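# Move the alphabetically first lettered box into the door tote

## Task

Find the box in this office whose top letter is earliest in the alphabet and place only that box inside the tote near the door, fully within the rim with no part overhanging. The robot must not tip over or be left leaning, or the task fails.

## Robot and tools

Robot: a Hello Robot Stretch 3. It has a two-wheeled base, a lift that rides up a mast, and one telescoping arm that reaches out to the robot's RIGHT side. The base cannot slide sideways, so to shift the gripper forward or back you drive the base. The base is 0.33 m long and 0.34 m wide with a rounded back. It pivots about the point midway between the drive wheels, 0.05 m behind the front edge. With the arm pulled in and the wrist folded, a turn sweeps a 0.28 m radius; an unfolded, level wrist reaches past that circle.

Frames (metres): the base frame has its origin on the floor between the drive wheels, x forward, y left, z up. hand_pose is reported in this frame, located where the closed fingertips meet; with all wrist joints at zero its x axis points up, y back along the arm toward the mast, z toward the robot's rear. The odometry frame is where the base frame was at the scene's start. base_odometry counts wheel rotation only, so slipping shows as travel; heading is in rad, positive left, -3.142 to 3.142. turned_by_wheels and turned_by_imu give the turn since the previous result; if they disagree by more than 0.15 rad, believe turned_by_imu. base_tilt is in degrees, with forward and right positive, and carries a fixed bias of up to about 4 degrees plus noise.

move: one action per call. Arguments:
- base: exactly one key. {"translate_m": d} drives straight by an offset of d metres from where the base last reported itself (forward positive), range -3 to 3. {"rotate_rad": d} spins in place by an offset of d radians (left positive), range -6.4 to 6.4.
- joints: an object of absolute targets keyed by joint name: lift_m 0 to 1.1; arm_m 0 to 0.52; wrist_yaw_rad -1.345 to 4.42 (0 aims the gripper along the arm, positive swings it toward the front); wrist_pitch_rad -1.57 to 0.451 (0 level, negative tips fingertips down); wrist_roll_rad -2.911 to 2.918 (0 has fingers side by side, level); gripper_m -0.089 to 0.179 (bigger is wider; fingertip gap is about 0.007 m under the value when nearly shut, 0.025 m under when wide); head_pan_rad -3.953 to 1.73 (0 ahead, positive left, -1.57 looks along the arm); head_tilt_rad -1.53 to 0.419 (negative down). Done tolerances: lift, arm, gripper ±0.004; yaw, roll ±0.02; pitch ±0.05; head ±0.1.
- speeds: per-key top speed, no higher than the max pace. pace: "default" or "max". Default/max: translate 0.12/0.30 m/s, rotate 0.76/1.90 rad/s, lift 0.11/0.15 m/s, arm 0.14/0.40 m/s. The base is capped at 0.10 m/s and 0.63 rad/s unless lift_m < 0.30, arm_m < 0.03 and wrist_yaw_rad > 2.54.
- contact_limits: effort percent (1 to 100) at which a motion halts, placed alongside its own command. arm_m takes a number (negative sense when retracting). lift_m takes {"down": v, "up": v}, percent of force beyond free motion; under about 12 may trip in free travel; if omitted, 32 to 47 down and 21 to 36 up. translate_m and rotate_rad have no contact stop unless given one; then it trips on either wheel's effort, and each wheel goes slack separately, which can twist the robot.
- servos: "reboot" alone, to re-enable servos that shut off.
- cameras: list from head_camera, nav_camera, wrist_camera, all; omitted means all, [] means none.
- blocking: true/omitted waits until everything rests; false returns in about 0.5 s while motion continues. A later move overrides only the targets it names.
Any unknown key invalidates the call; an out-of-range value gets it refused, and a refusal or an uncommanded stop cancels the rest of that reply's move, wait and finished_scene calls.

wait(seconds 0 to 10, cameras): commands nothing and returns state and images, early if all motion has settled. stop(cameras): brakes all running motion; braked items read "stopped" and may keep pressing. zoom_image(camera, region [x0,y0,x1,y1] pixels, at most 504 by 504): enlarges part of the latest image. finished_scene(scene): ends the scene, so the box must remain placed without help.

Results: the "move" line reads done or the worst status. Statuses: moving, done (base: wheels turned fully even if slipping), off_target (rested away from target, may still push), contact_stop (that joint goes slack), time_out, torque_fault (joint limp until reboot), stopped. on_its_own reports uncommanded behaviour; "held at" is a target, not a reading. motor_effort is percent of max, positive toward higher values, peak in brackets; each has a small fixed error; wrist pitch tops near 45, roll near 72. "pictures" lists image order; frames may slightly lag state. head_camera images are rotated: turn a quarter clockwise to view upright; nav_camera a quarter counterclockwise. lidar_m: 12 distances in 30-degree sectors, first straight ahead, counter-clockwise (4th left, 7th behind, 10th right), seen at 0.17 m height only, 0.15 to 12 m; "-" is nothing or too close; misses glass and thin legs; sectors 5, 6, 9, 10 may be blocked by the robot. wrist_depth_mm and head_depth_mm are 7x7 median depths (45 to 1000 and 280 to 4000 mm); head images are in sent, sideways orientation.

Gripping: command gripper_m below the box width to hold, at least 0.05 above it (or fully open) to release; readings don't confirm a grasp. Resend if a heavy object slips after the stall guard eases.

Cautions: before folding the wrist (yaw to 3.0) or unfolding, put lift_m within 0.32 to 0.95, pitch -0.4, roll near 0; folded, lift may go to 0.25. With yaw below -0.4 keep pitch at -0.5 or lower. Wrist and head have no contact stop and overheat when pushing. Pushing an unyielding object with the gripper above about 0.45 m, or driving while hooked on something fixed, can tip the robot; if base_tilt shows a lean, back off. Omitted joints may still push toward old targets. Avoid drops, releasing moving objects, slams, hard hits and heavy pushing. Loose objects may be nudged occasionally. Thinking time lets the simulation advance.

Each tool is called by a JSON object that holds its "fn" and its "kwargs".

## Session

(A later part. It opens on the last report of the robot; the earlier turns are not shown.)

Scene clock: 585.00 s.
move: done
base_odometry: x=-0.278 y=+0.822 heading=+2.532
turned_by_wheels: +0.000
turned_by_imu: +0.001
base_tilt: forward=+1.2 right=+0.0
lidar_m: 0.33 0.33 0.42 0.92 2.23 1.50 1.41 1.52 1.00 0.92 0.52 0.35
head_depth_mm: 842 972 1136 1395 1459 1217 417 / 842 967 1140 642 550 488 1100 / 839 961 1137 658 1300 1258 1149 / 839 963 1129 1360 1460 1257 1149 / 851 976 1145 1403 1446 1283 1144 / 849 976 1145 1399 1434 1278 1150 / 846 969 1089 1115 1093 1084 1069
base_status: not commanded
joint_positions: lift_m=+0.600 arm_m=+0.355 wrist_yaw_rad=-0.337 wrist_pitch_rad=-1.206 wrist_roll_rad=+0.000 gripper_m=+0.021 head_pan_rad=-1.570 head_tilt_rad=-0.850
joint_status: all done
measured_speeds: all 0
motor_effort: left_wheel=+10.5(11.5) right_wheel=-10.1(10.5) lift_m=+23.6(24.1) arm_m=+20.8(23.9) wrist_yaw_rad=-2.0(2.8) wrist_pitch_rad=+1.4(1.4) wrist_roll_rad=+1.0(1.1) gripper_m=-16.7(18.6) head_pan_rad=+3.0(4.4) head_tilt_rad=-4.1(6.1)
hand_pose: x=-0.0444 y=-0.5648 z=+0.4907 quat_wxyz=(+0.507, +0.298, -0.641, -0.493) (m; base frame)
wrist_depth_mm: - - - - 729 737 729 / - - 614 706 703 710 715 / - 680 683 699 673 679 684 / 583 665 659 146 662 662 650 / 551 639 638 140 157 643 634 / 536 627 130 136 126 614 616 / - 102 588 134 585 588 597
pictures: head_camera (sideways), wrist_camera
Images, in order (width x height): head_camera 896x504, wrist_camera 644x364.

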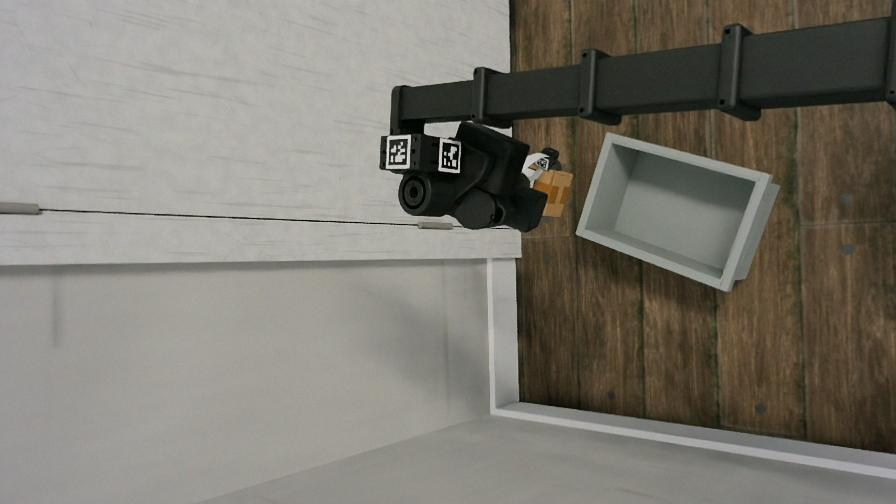

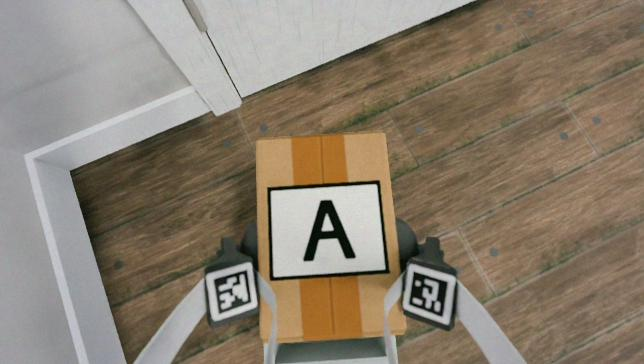

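{"fn": "move", "kwargs": {"joints": {"lift_m": 0.27}, "cameras": ["head_camera", "wrist_camera"]}}

Scene clock: 603.93 s.
move: done
base_odometry: x=-0.278 y=+0.822 heading=+2.532
turned_by_wheels: +0.000
turned_by_imu: +0.001
base_tilt: forward=+0.9 right=-0.1
lidar_m: 0.32 0.33 0.42 0.92 2.23 1.50 1.41 1.52 1.00 0.53 0.51 0.35
head_depth_mm: 847 976 1150 1389 1456 1287 1145 / 841 970 1139 1388 1448 1257 1101 / 837 957 1135 1382 934 1161 1126 / 834 970 1123 1367 1464 1249 1146 / 852 977 1150 1399 1462 1279 1141 / 845 982 1147 1390 1433 1294 1144 / 845 971 1079 1117 1091 1079 1066
base_status: not commanded
joint_positions: lift_m=+0.270 arm_m=+0.355 wrist_yaw_rad=-0.337 wrist_pitch_rad=-1.206 wrist_roll_rad=+0.000 gripper_m=+0.021 head_pan_rad=-1.570 head_tilt_rad=-0.850
joint_status: all done
measured_speeds: all 0
motor_effort: left_wheel=+10.6(10.9) right_wheel=-10.2(10.5) lift_m=+21.3(24.1) arm_m=+4.3(13.4) wrist_yaw_rad=-2.3(2.6) wrist_pitch_rad=+0.8(1.4) wrist_roll_rad=+0.9(1.2) gripper_m=-16.3(18.4) head_pan_rad=+2.4(3.7) head_tilt_rad=-4.7(6.1)
hand_pose: x=-0.0444 y=-0.5648 z=+0.1607 quat_wxyz=(+0.507, +0.298, -0.641, -0.493) (m; base frame)
wrist_depth_mm: 378 381 379 376 376 371 372 / 366 365 368 - 361 357 360 / 351 354 252 149 240 344 342 / 337 338 247 146 221 331 332 / 325 324 215 140 152 322 322 / 316 315 130 136 126 312 307 / 303 306 205 134 242 300 298
pictures: head_camera (sideways), wrist_camera
Images, in order (width x height): head_camera 896x504, wrist_camera 644x364.

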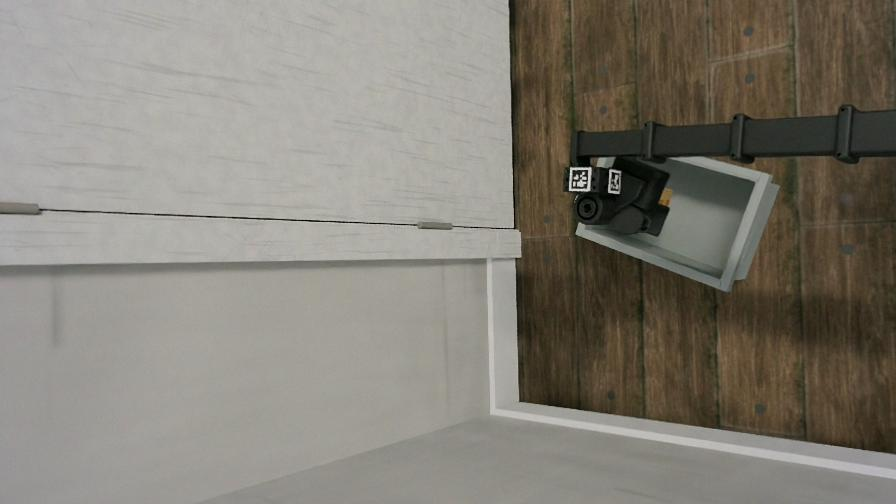

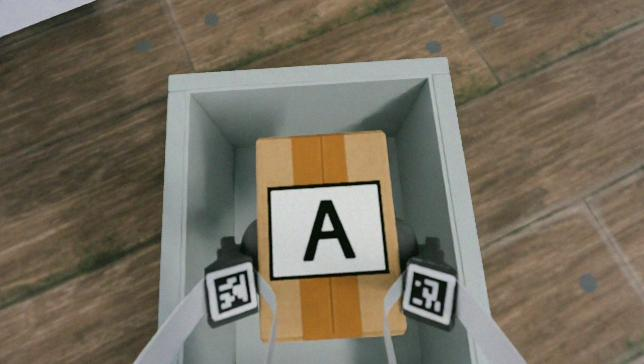

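{"fn": "move", "kwargs": {"base": {"translate_m": 0.013}, "cameras": []}}

{"fn": "move", "kwargs": {"joints": {"lift_m": 0.137}, "speeds": {"lift_m": 0.05}, "contact_limits": {"lift_m": {"down": 14}}, "cameras": ["wrist_camera"]}}

Scene clock: 611.20 s.
move: done
base_odometry: x=-0.288 y=+0.830 heading=+2.533
turned_by_wheels: +0.000
turned_by_imu: +0.001
base_tilt: forward=+0.8 right=-0.1
lidar_m: 0.31 0.32 0.40 0.89 2.24 1.52 1.42 1.51 1.00 0.53 0.50 0.33
head_depth_mm: 843 965 1131 1392 1450 1277 1148 / 841 965 1135 1381 1453 1264 1093 / 841 958 1129 1377 935 1123 1141 / 834 953 1120 1375 1464 1259 1148 / 851 978 1150 1390 1456 1289 1150 / 848 976 1147 1350 1405 1262 1139 / 848 961 1074 1063 1050 1043 1029
base_status: done
joint_positions: lift_m=+0.270 arm_m=+0.355 wrist_yaw_rad=-0.337 wrist_pitch_rad=-1.206 wrist_roll_rad=+0.000 gripper_m=+0.021 head_pan_rad=-1.570 head_tilt_rad=-0.850
joint_status: not commanded
measured_speeds: all 0
motor_effort: left_wheel=+9.7(13.9) right_wheel=-0.4(6.2) lift_m=+21.6(21.9) arm_m=-5.4(5.4) wrist_yaw_rad=-2.3(2.7) wrist_pitch_rad=+1.1(1.1) wrist_roll_rad=+0.9(1.0) gripper_m=-16.9(18.1) head_pan_rad=+1.8(4.0) head_tilt_rad=-5.6(6.2)
hand_pose: x=-0.0444 y=-0.5648 z=+0.1607 quat_wxyz=(+0.507, +0.298, -0.641, -0.493) (m; base frame)
wrist_depth_mm: 373 377 379 379 375 374 375 / 366 367 366 - - 358 360 / 352 353 226 150 250 347 344 / 341 337 218 146 251 332 332 / 325 323 206 140 150 317 320 / 313 315 130 136 126 308 310 / 307 303 194 133 - 295 301
pictures: none
No camera images: "cameras" was empty.

Scene clock: 614.40 s.
move: done
base_odometry: x=-0.288 y=+0.830 heading=+2.533
turned_by_wheels: +0.000
turned_by_imu: +0.000
base_tilt: forward=+1.1 right=-0.3
lidar_m: 0.31 0.32 0.41 0.89 2.25 1.52 1.42 1.51 1.00 0.92 0.49 0.34
head_depth_mm: 840 967 1150 1398 1460 1281 1147 / 840 972 1135 1385 1470 1285 1122 / 837 963 1127 1375 1452 1004 1112 / 835 957 1122 1365 1467 1220 1157 / 850 975 1143 1385 1463 1287 1138 / 849 971 1147 1344 1395 1268 1151 / 846 960 1077 1065 1052 1038 1029
base_status: not commanded
joint_positions: lift_m=+0.137 arm_m=+0.355 wrist_yaw_rad=-0.337 wrist_pitch_rad=-1.206 wrist_roll_rad=+0.000 gripper_m=+0.021 head_pan_rad=-1.570 head_tilt_rad=-0.850
joint_status: all done
measured_speeds: all 0
motor_effort: left_wheel=+9.7(9.9) right_wheel=-0.2(1.0) lift_m=+21.3(23.1) arm_m=-13.1(13.1) wrist_yaw_rad=-2.1(2.6) wrist_pitch_rad=+0.9(1.3) wrist_roll_rad=+0.9(1.1) gripper_m=-16.7(18.1) head_pan_rad=+2.7(4.2) head_tilt_rad=-5.5(5.8)
contact_limits: lift_m down 14 (down: maximum 72; up: maximum 65)
hand_pose: x=-0.0444 y=-0.5648 z=+0.0277 quat_wxyz=(+0.507, +0.298, -0.641, -0.493) (m; base frame)
wrist_depth_mm: 109 144 - - - 146 111 / - 142 - - - 159 113 / - 151 - 150 - 161 120 / - 145 196 145 195 164 115 / - 133 191 140 152 169 111 / - 130 129 137 126 170 118 / 100 112 177 135 176 151 119
pictures: wrist_camera
Images, in order (width x height): wrist_camera 644x364.

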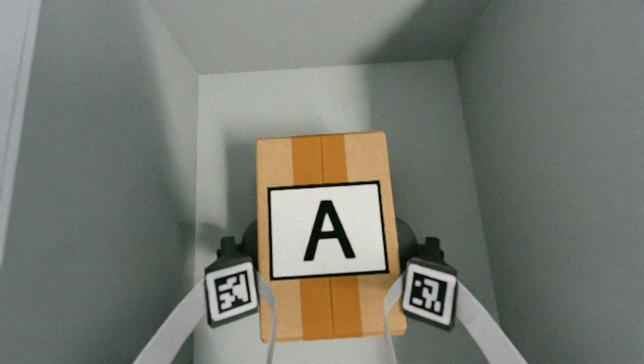

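{"fn": "move", "kwargs": {"joints": {"lift_m": 0.12}, "speeds": {"lift_m": 0.03}, "contact_limits": {"lift_m": {"down": 13}}, "cameras": ["wrist_camera"]}}

Scene clock: 617.43 s.
move: contact_stop
base_odometry: x=-0.288 y=+0.830 heading=+2.533
turned_by_wheels: +0.000
turned_by_imu: +0.000
base_tilt: forward=+1.0 right=-0.3
lidar_m: 0.31 0.32 0.40 0.89 2.24 1.52 1.42 1.51 1.00 0.92 0.49 0.33
head_depth_mm: 845 976 1142 1392 1453 1277 1148 / 841 964 1140 1379 1460 1278 1131 / 838 962 1134 1378 1452 1006 1113 / 840 954 1118 1368 1458 1228 1147 / 854 975 1150 1397 1451 1281 1151 / 849 976 1143 1350 1407 1263 1145 / 847 959 1070 1068 1048 1039 1031
base_status: not commanded
joint_positions: lift_m=+0.131 arm_m=+0.355 wrist_yaw_rad=-0.337 wrist_pitch_rad=-1.200 wrist_roll_rad=-0.001 gripper_m=+0.021 head_pan_rad=-1.570 head_tilt_rad=-0.850
joint_status: lift_m contact_stop (moved -0.006 of -0.017)
measured_speeds: translate_m=+0.000 rotate_rad=+0.000 lift_m=+0.001 arm_m=+0.000 wrist_yaw_rad=+0.000 wrist_pitch_rad=+0.000 wrist_roll_rad=+0.000 head_pan_rad=+0.000 head_tilt_rad=+0.000
on_its_own: lift_m is slack since a contact_stop (your +0.120 is given up)
motor_effort: left_wheel=+9.4(9.9) right_wheel=-1.0(1.0) lift_m=+23.6(23.6) arm_m=-9.0(18.7) wrist_yaw_rad=-1.7(2.2) wrist_pitch_rad=-0.1(1.1) wrist_roll_rad=+1.1(1.3) gripper_m=-16.3(17.8) head_pan_rad=+2.1(3.2) head_tilt_rad=-4.1(5.4)
contact_limits: lift_m down 13 (down: maximum 72; up: maximum 65)
hand_pose: x=-0.0449 y=-0.5663 z=+0.0225 quat_wxyz=(+0.509, +0.296, -0.642, -0.492) (m; base frame)
wrist_depth_mm: 110 143 - - - 147 111 / - 141 - - - 160 113 / - 150 197 148 - 162 120 / - 145 194 145 193 166 116 / - 133 188 139 150 169 111 / - 130 130 134 131 161 118 / 100 111 174 131 174 151 120
pictures: wrist_camera
Images, in order (width x height): wrist_camera 644x364.

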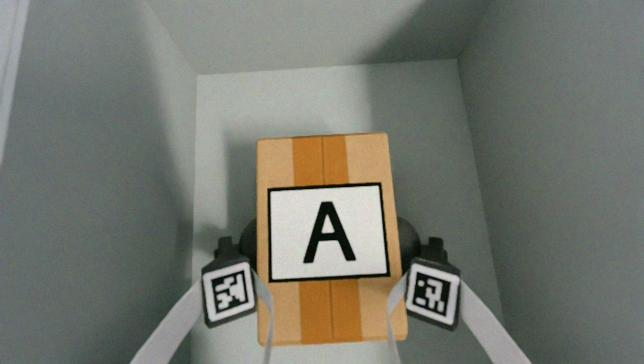

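{"fn": "move", "kwargs": {"joints": {"gripper_m": 0.11, "lift_m": 0.132}, "cameras": ["wrist_camera"]}}

{"fn": "move", "kwargs": {"joints": {"lift_m": 0.5}, "cameras": ["wrist_camera"]}}

Scene clock: 622.53 s.
move: done
base_odometry: x=-0.288 y=+0.830 heading=+2.533
turned_by_wheels: +0.000
turned_by_imu: +0.001
base_tilt: forward=+1.0 right=-0.1
lidar_m: 0.31 0.32 0.40 0.90 2.25 1.52 1.42 1.52 1.00 0.93 0.50 0.33
head_depth_mm: 845 966 1137 1387 1447 1279 1145 / 840 963 1139 1376 1449 1292 1130 / 836 960 1131 1373 1470 1004 1113 / 838 959 1130 1362 1462 1225 1147 / 850 978 1146 1391 1447 1276 1143 / 847 972 1140 1346 1399 1258 1150 / 848 963 1074 1067 1050 1042 1027
base_status: not commanded
joint_positions: lift_m=+0.132 arm_m=+0.355 wrist_yaw_rad=-0.339 wrist_pitch_rad=-1.202 wrist_roll_rad=-0.001 gripper_m=+0.110 head_pan_rad=-1.570 head_tilt_rad=-0.850
joint_status: all done
measured_speeds: all 0
motor_effort: left_wheel=+9.3(9.8) right_wheel=-0.5(1.2) lift_m=+25.5(27.7) arm_m=+14.7(21.7) wrist_yaw_rad=+0.0(2.0) wrist_pitch_rad=+0.2(0.6) wrist_roll_rad=+1.0(1.3) gripper_m=+1.6(86.2) head_pan_rad=+1.5(3.5) head_tilt_rad=-3.3(5.1)
hand_pose: x=-0.0449 y=-0.5658 z=+0.0230 quat_wxyz=(+0.508, +0.296, -0.642, -0.493) (m; base frame)
wrist_depth_mm: 110 145 - - - 146 110 / - 143 - - - 158 117 / - 151 199 147 - 160 118 / - 139 193 144 192 165 115 / - 134 185 138 184 155 110 / - 122 134 133 135 127 118 / - 122 172 172 172 123 114
pictures: wrist_camera
Images, in order (width x height): wrist_camera 644x364.

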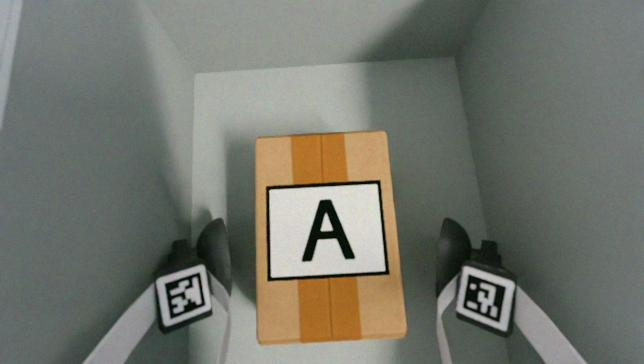

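Scene clock: 626.70 s.
move: done
base_odometry: x=-0.288 y=+0.830 heading=+2.533
turned_by_wheels: +0.000
turned_by_imu: +0.001
base_tilt: forward=+1.1 right=-0.2
lidar_m: 0.31 0.32 0.40 0.90 2.25 1.52 1.42 1.52 1.00 0.93 0.49 0.33
head_depth_mm: 843 968 1146 1389 1451 1278 1128 / 838 966 1144 1305 661 571 508 / 839 963 1131 1258 835 1257 1142 / 838 964 1122 1378 1425 1259 1149 / 852 978 1152 1398 1442 1288 1148 / 849 974 1142 1358 1406 1269 1150 / 848 962 1071 1063 1052 1040 1029
base_status: not commanded
joint_positions: lift_m=+0.500 arm_m=+0.355 wrist_yaw_rad=-0.339 wrist_pitch_rad=-1.202 wrist_roll_rad=-0.001 gripper_m=+0.110 head_pan_rad=-1.570 head_tilt_rad=-0.850
joint_status: all done
measured_speeds: all 0
motor_effort: left_wheel=+8.9(9.5) right_wheel=-1.1(1.4) lift_m=+29.6(32.5) arm_m=-6.1(14.6) wrist_yaw_rad=+0.1(0.7) wrist_pitch_rad=+0.0(0.5) wrist_roll_rad=+1.1(1.3) gripper_m=+0.1(2.7) head_pan_rad=+2.2(3.3) head_tilt_rad=-2.3(4.6)
hand_pose: x=-0.0449 y=-0.5657 z=+0.3910 quat_wxyz=(+0.508, +0.296, -0.642, -0.493) (m; base frame)
wrist_depth_mm: - - 494 623 625 627 626 / - - 599 609 607 600 611 / 576 581 583 588 585 587 587 / 570 564 570 - 567 564 553 / 549 542 461 493 550 541 547 / 533 124 422 - - 127 526 / - 494 512 - 501 122 503
pictures: wrist_camera
Images, in order (width x height): wrist_camera 644x364.

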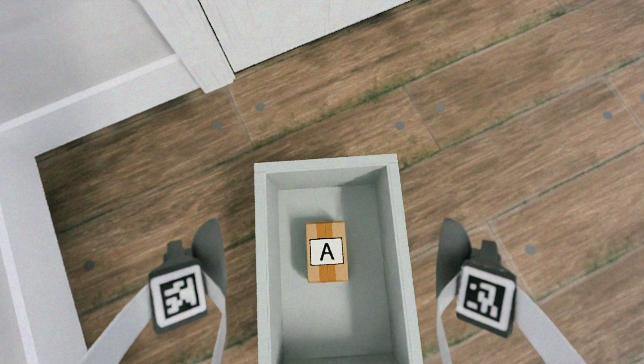

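{"fn": "move", "kwargs": {"joints": {"arm_m": 0.0, "lift_m": 0.6, "wrist_pitch_rad": -0.4, "head_pan_rad": -1.57, "head_tilt_rad": -0.6}, "pace": "max", "cameras": []}}

{"fn": "move", "kwargs": {"joints": {"wrist_yaw_rad": 3.1, "gripper_m": 0.037}, "pace": "max", "cameras": ["head_camera", "nav_camera"]}}

Scene clock: 656.43 s.
move: done
base_odometry: x=-0.288 y=+0.830 heading=+2.533
turned_by_wheels: +0.000
turned_by_imu: +0.001
base_tilt: forward=+0.9 right=-0.1
lidar_m: 0.31 0.32 0.41 0.89 2.25 1.52 1.42 1.52 1.00 0.92 0.49 0.33
head_depth_mm: 793 874 969 1102 1269 1428 1269 / 793 870 968 1095 1256 1418 1241 / 786 865 968 1090 1255 1409 1214 / 782 871 966 1095 1257 1406 1230 / 799 879 979 1113 1274 1425 1257 / 798 879 978 1100 1265 1412 1254 / 798 876 975 1063 1108 1110 1109
base_status: not commanded
joint_positions: lift_m=+0.600 arm_m=+0.002 wrist_yaw_rad=-0.339 wrist_pitch_rad=-0.419 wrist_roll_rad=-0.001 gripper_m=+0.110 head_pan_rad=-1.570 head_tilt_rad=-0.600
joint_status: all done
joint sent to its limit — arm_m, lower limit.
measured_speeds: all 0
motor_effort: left_wheel=+9.0(9.4) right_wheel=-0.6(1.4) lift_m=+25.3(32.5) arm_m=-20.0(22.9) wrist_yaw_rad=+0.2(0.6) wrist_pitch_rad=+3.5(7.2) wrist_roll_rad=+1.1(1.3) gripper_m=-0.4(1.4) head_pan_rad=+0.8(3.2) head_tilt_rad=+2.1(3.0)
hand_pose: x=-0.0962 y=-0.3581 z=+0.6124 quat_wxyz=(+0.657, +0.029, -0.706, -0.262) (m; base frame)
wrist_depth_mm: - 562 - - - 859 - / - 597 - - - - - / - 638 - - - - - / - 701 725 - - - - / - - 778 - - - - / - 124 842 920 874 127 900 / 686 736 747 764 766 122 773
pictures: none
No camera images: "cameras" was empty.

Scene clock: 658.43 s.
move: done
base_odometry: x=-0.288 y=+0.830 heading=+2.533
turned_by_wheels: +0.000
turned_by_imu: +0.000
base_tilt: forward=+0.9 right=-0.2
lidar_m: 0.31 0.32 0.40 0.89 2.24 1.51 1.42 1.51 1.00 0.92 0.50 0.33
head_depth_mm: 790 872 971 1100 1270 1427 1269 / 792 868 968 1096 1260 1411 1238 / 784 863 965 1091 1256 1403 1211 / 782 865 966 1090 1265 1416 1235 / 799 882 975 1111 1264 1427 1263 / 798 880 979 1097 1273 1414 1260 / 798 875 979 1063 1109 1107 1104
base_status: not commanded
joint_positions: lift_m=+0.600 arm_m=+0.002 wrist_yaw_rad=+3.097 wrist_pitch_rad=-0.419 wrist_roll_rad=-0.001 gripper_m=+0.037 head_pan_rad=-1.570 head_tilt_rad=-0.600
joint_status: all done
measured_speeds: all 0
motor_effort: left_wheel=+9.1(9.3) right_wheel=-0.7(1.3) lift_m=+21.1(25.1) arm_m=-19.2(20.7) wrist_yaw_rad=+3.4(7.6) wrist_pitch_rad=+3.2(3.7) wrist_roll_rad=+1.0(1.3) gripper_m=-1.5(85.4) head_pan_rad=+1.8(3.0) head_tilt_rad=+3.1(3.2)
hand_pose: x=-0.0111 y=+0.0773 z=+0.6124 quat_wxyz=(+0.163, +0.694, +0.132, +0.689) (m; base frame)
wrist_depth_mm: - - 144 - - - 335 / - - 156 - - - 340 / - - 167 - - - 345 / - - 183 - - - 347 / - - 198 - 156 - 346 / 900 915 127 844 - - 354 / 763 795 252 782 760 - 355
pictures: head_camera (sideways), nav_camera (sideways)
Images, in order (width x height): head_camera 896x504, nav_camera 672x504.

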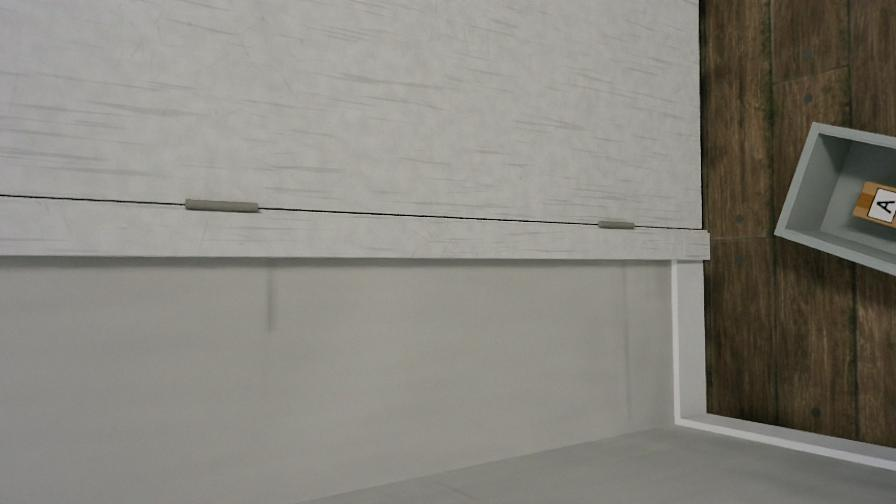

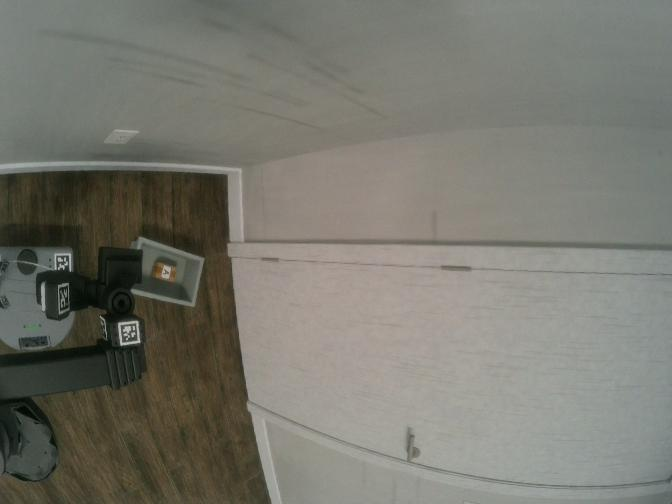

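{"fn": "finished_scene", "kwargs": {"scene": 1}}

The scene is finished: the task was done.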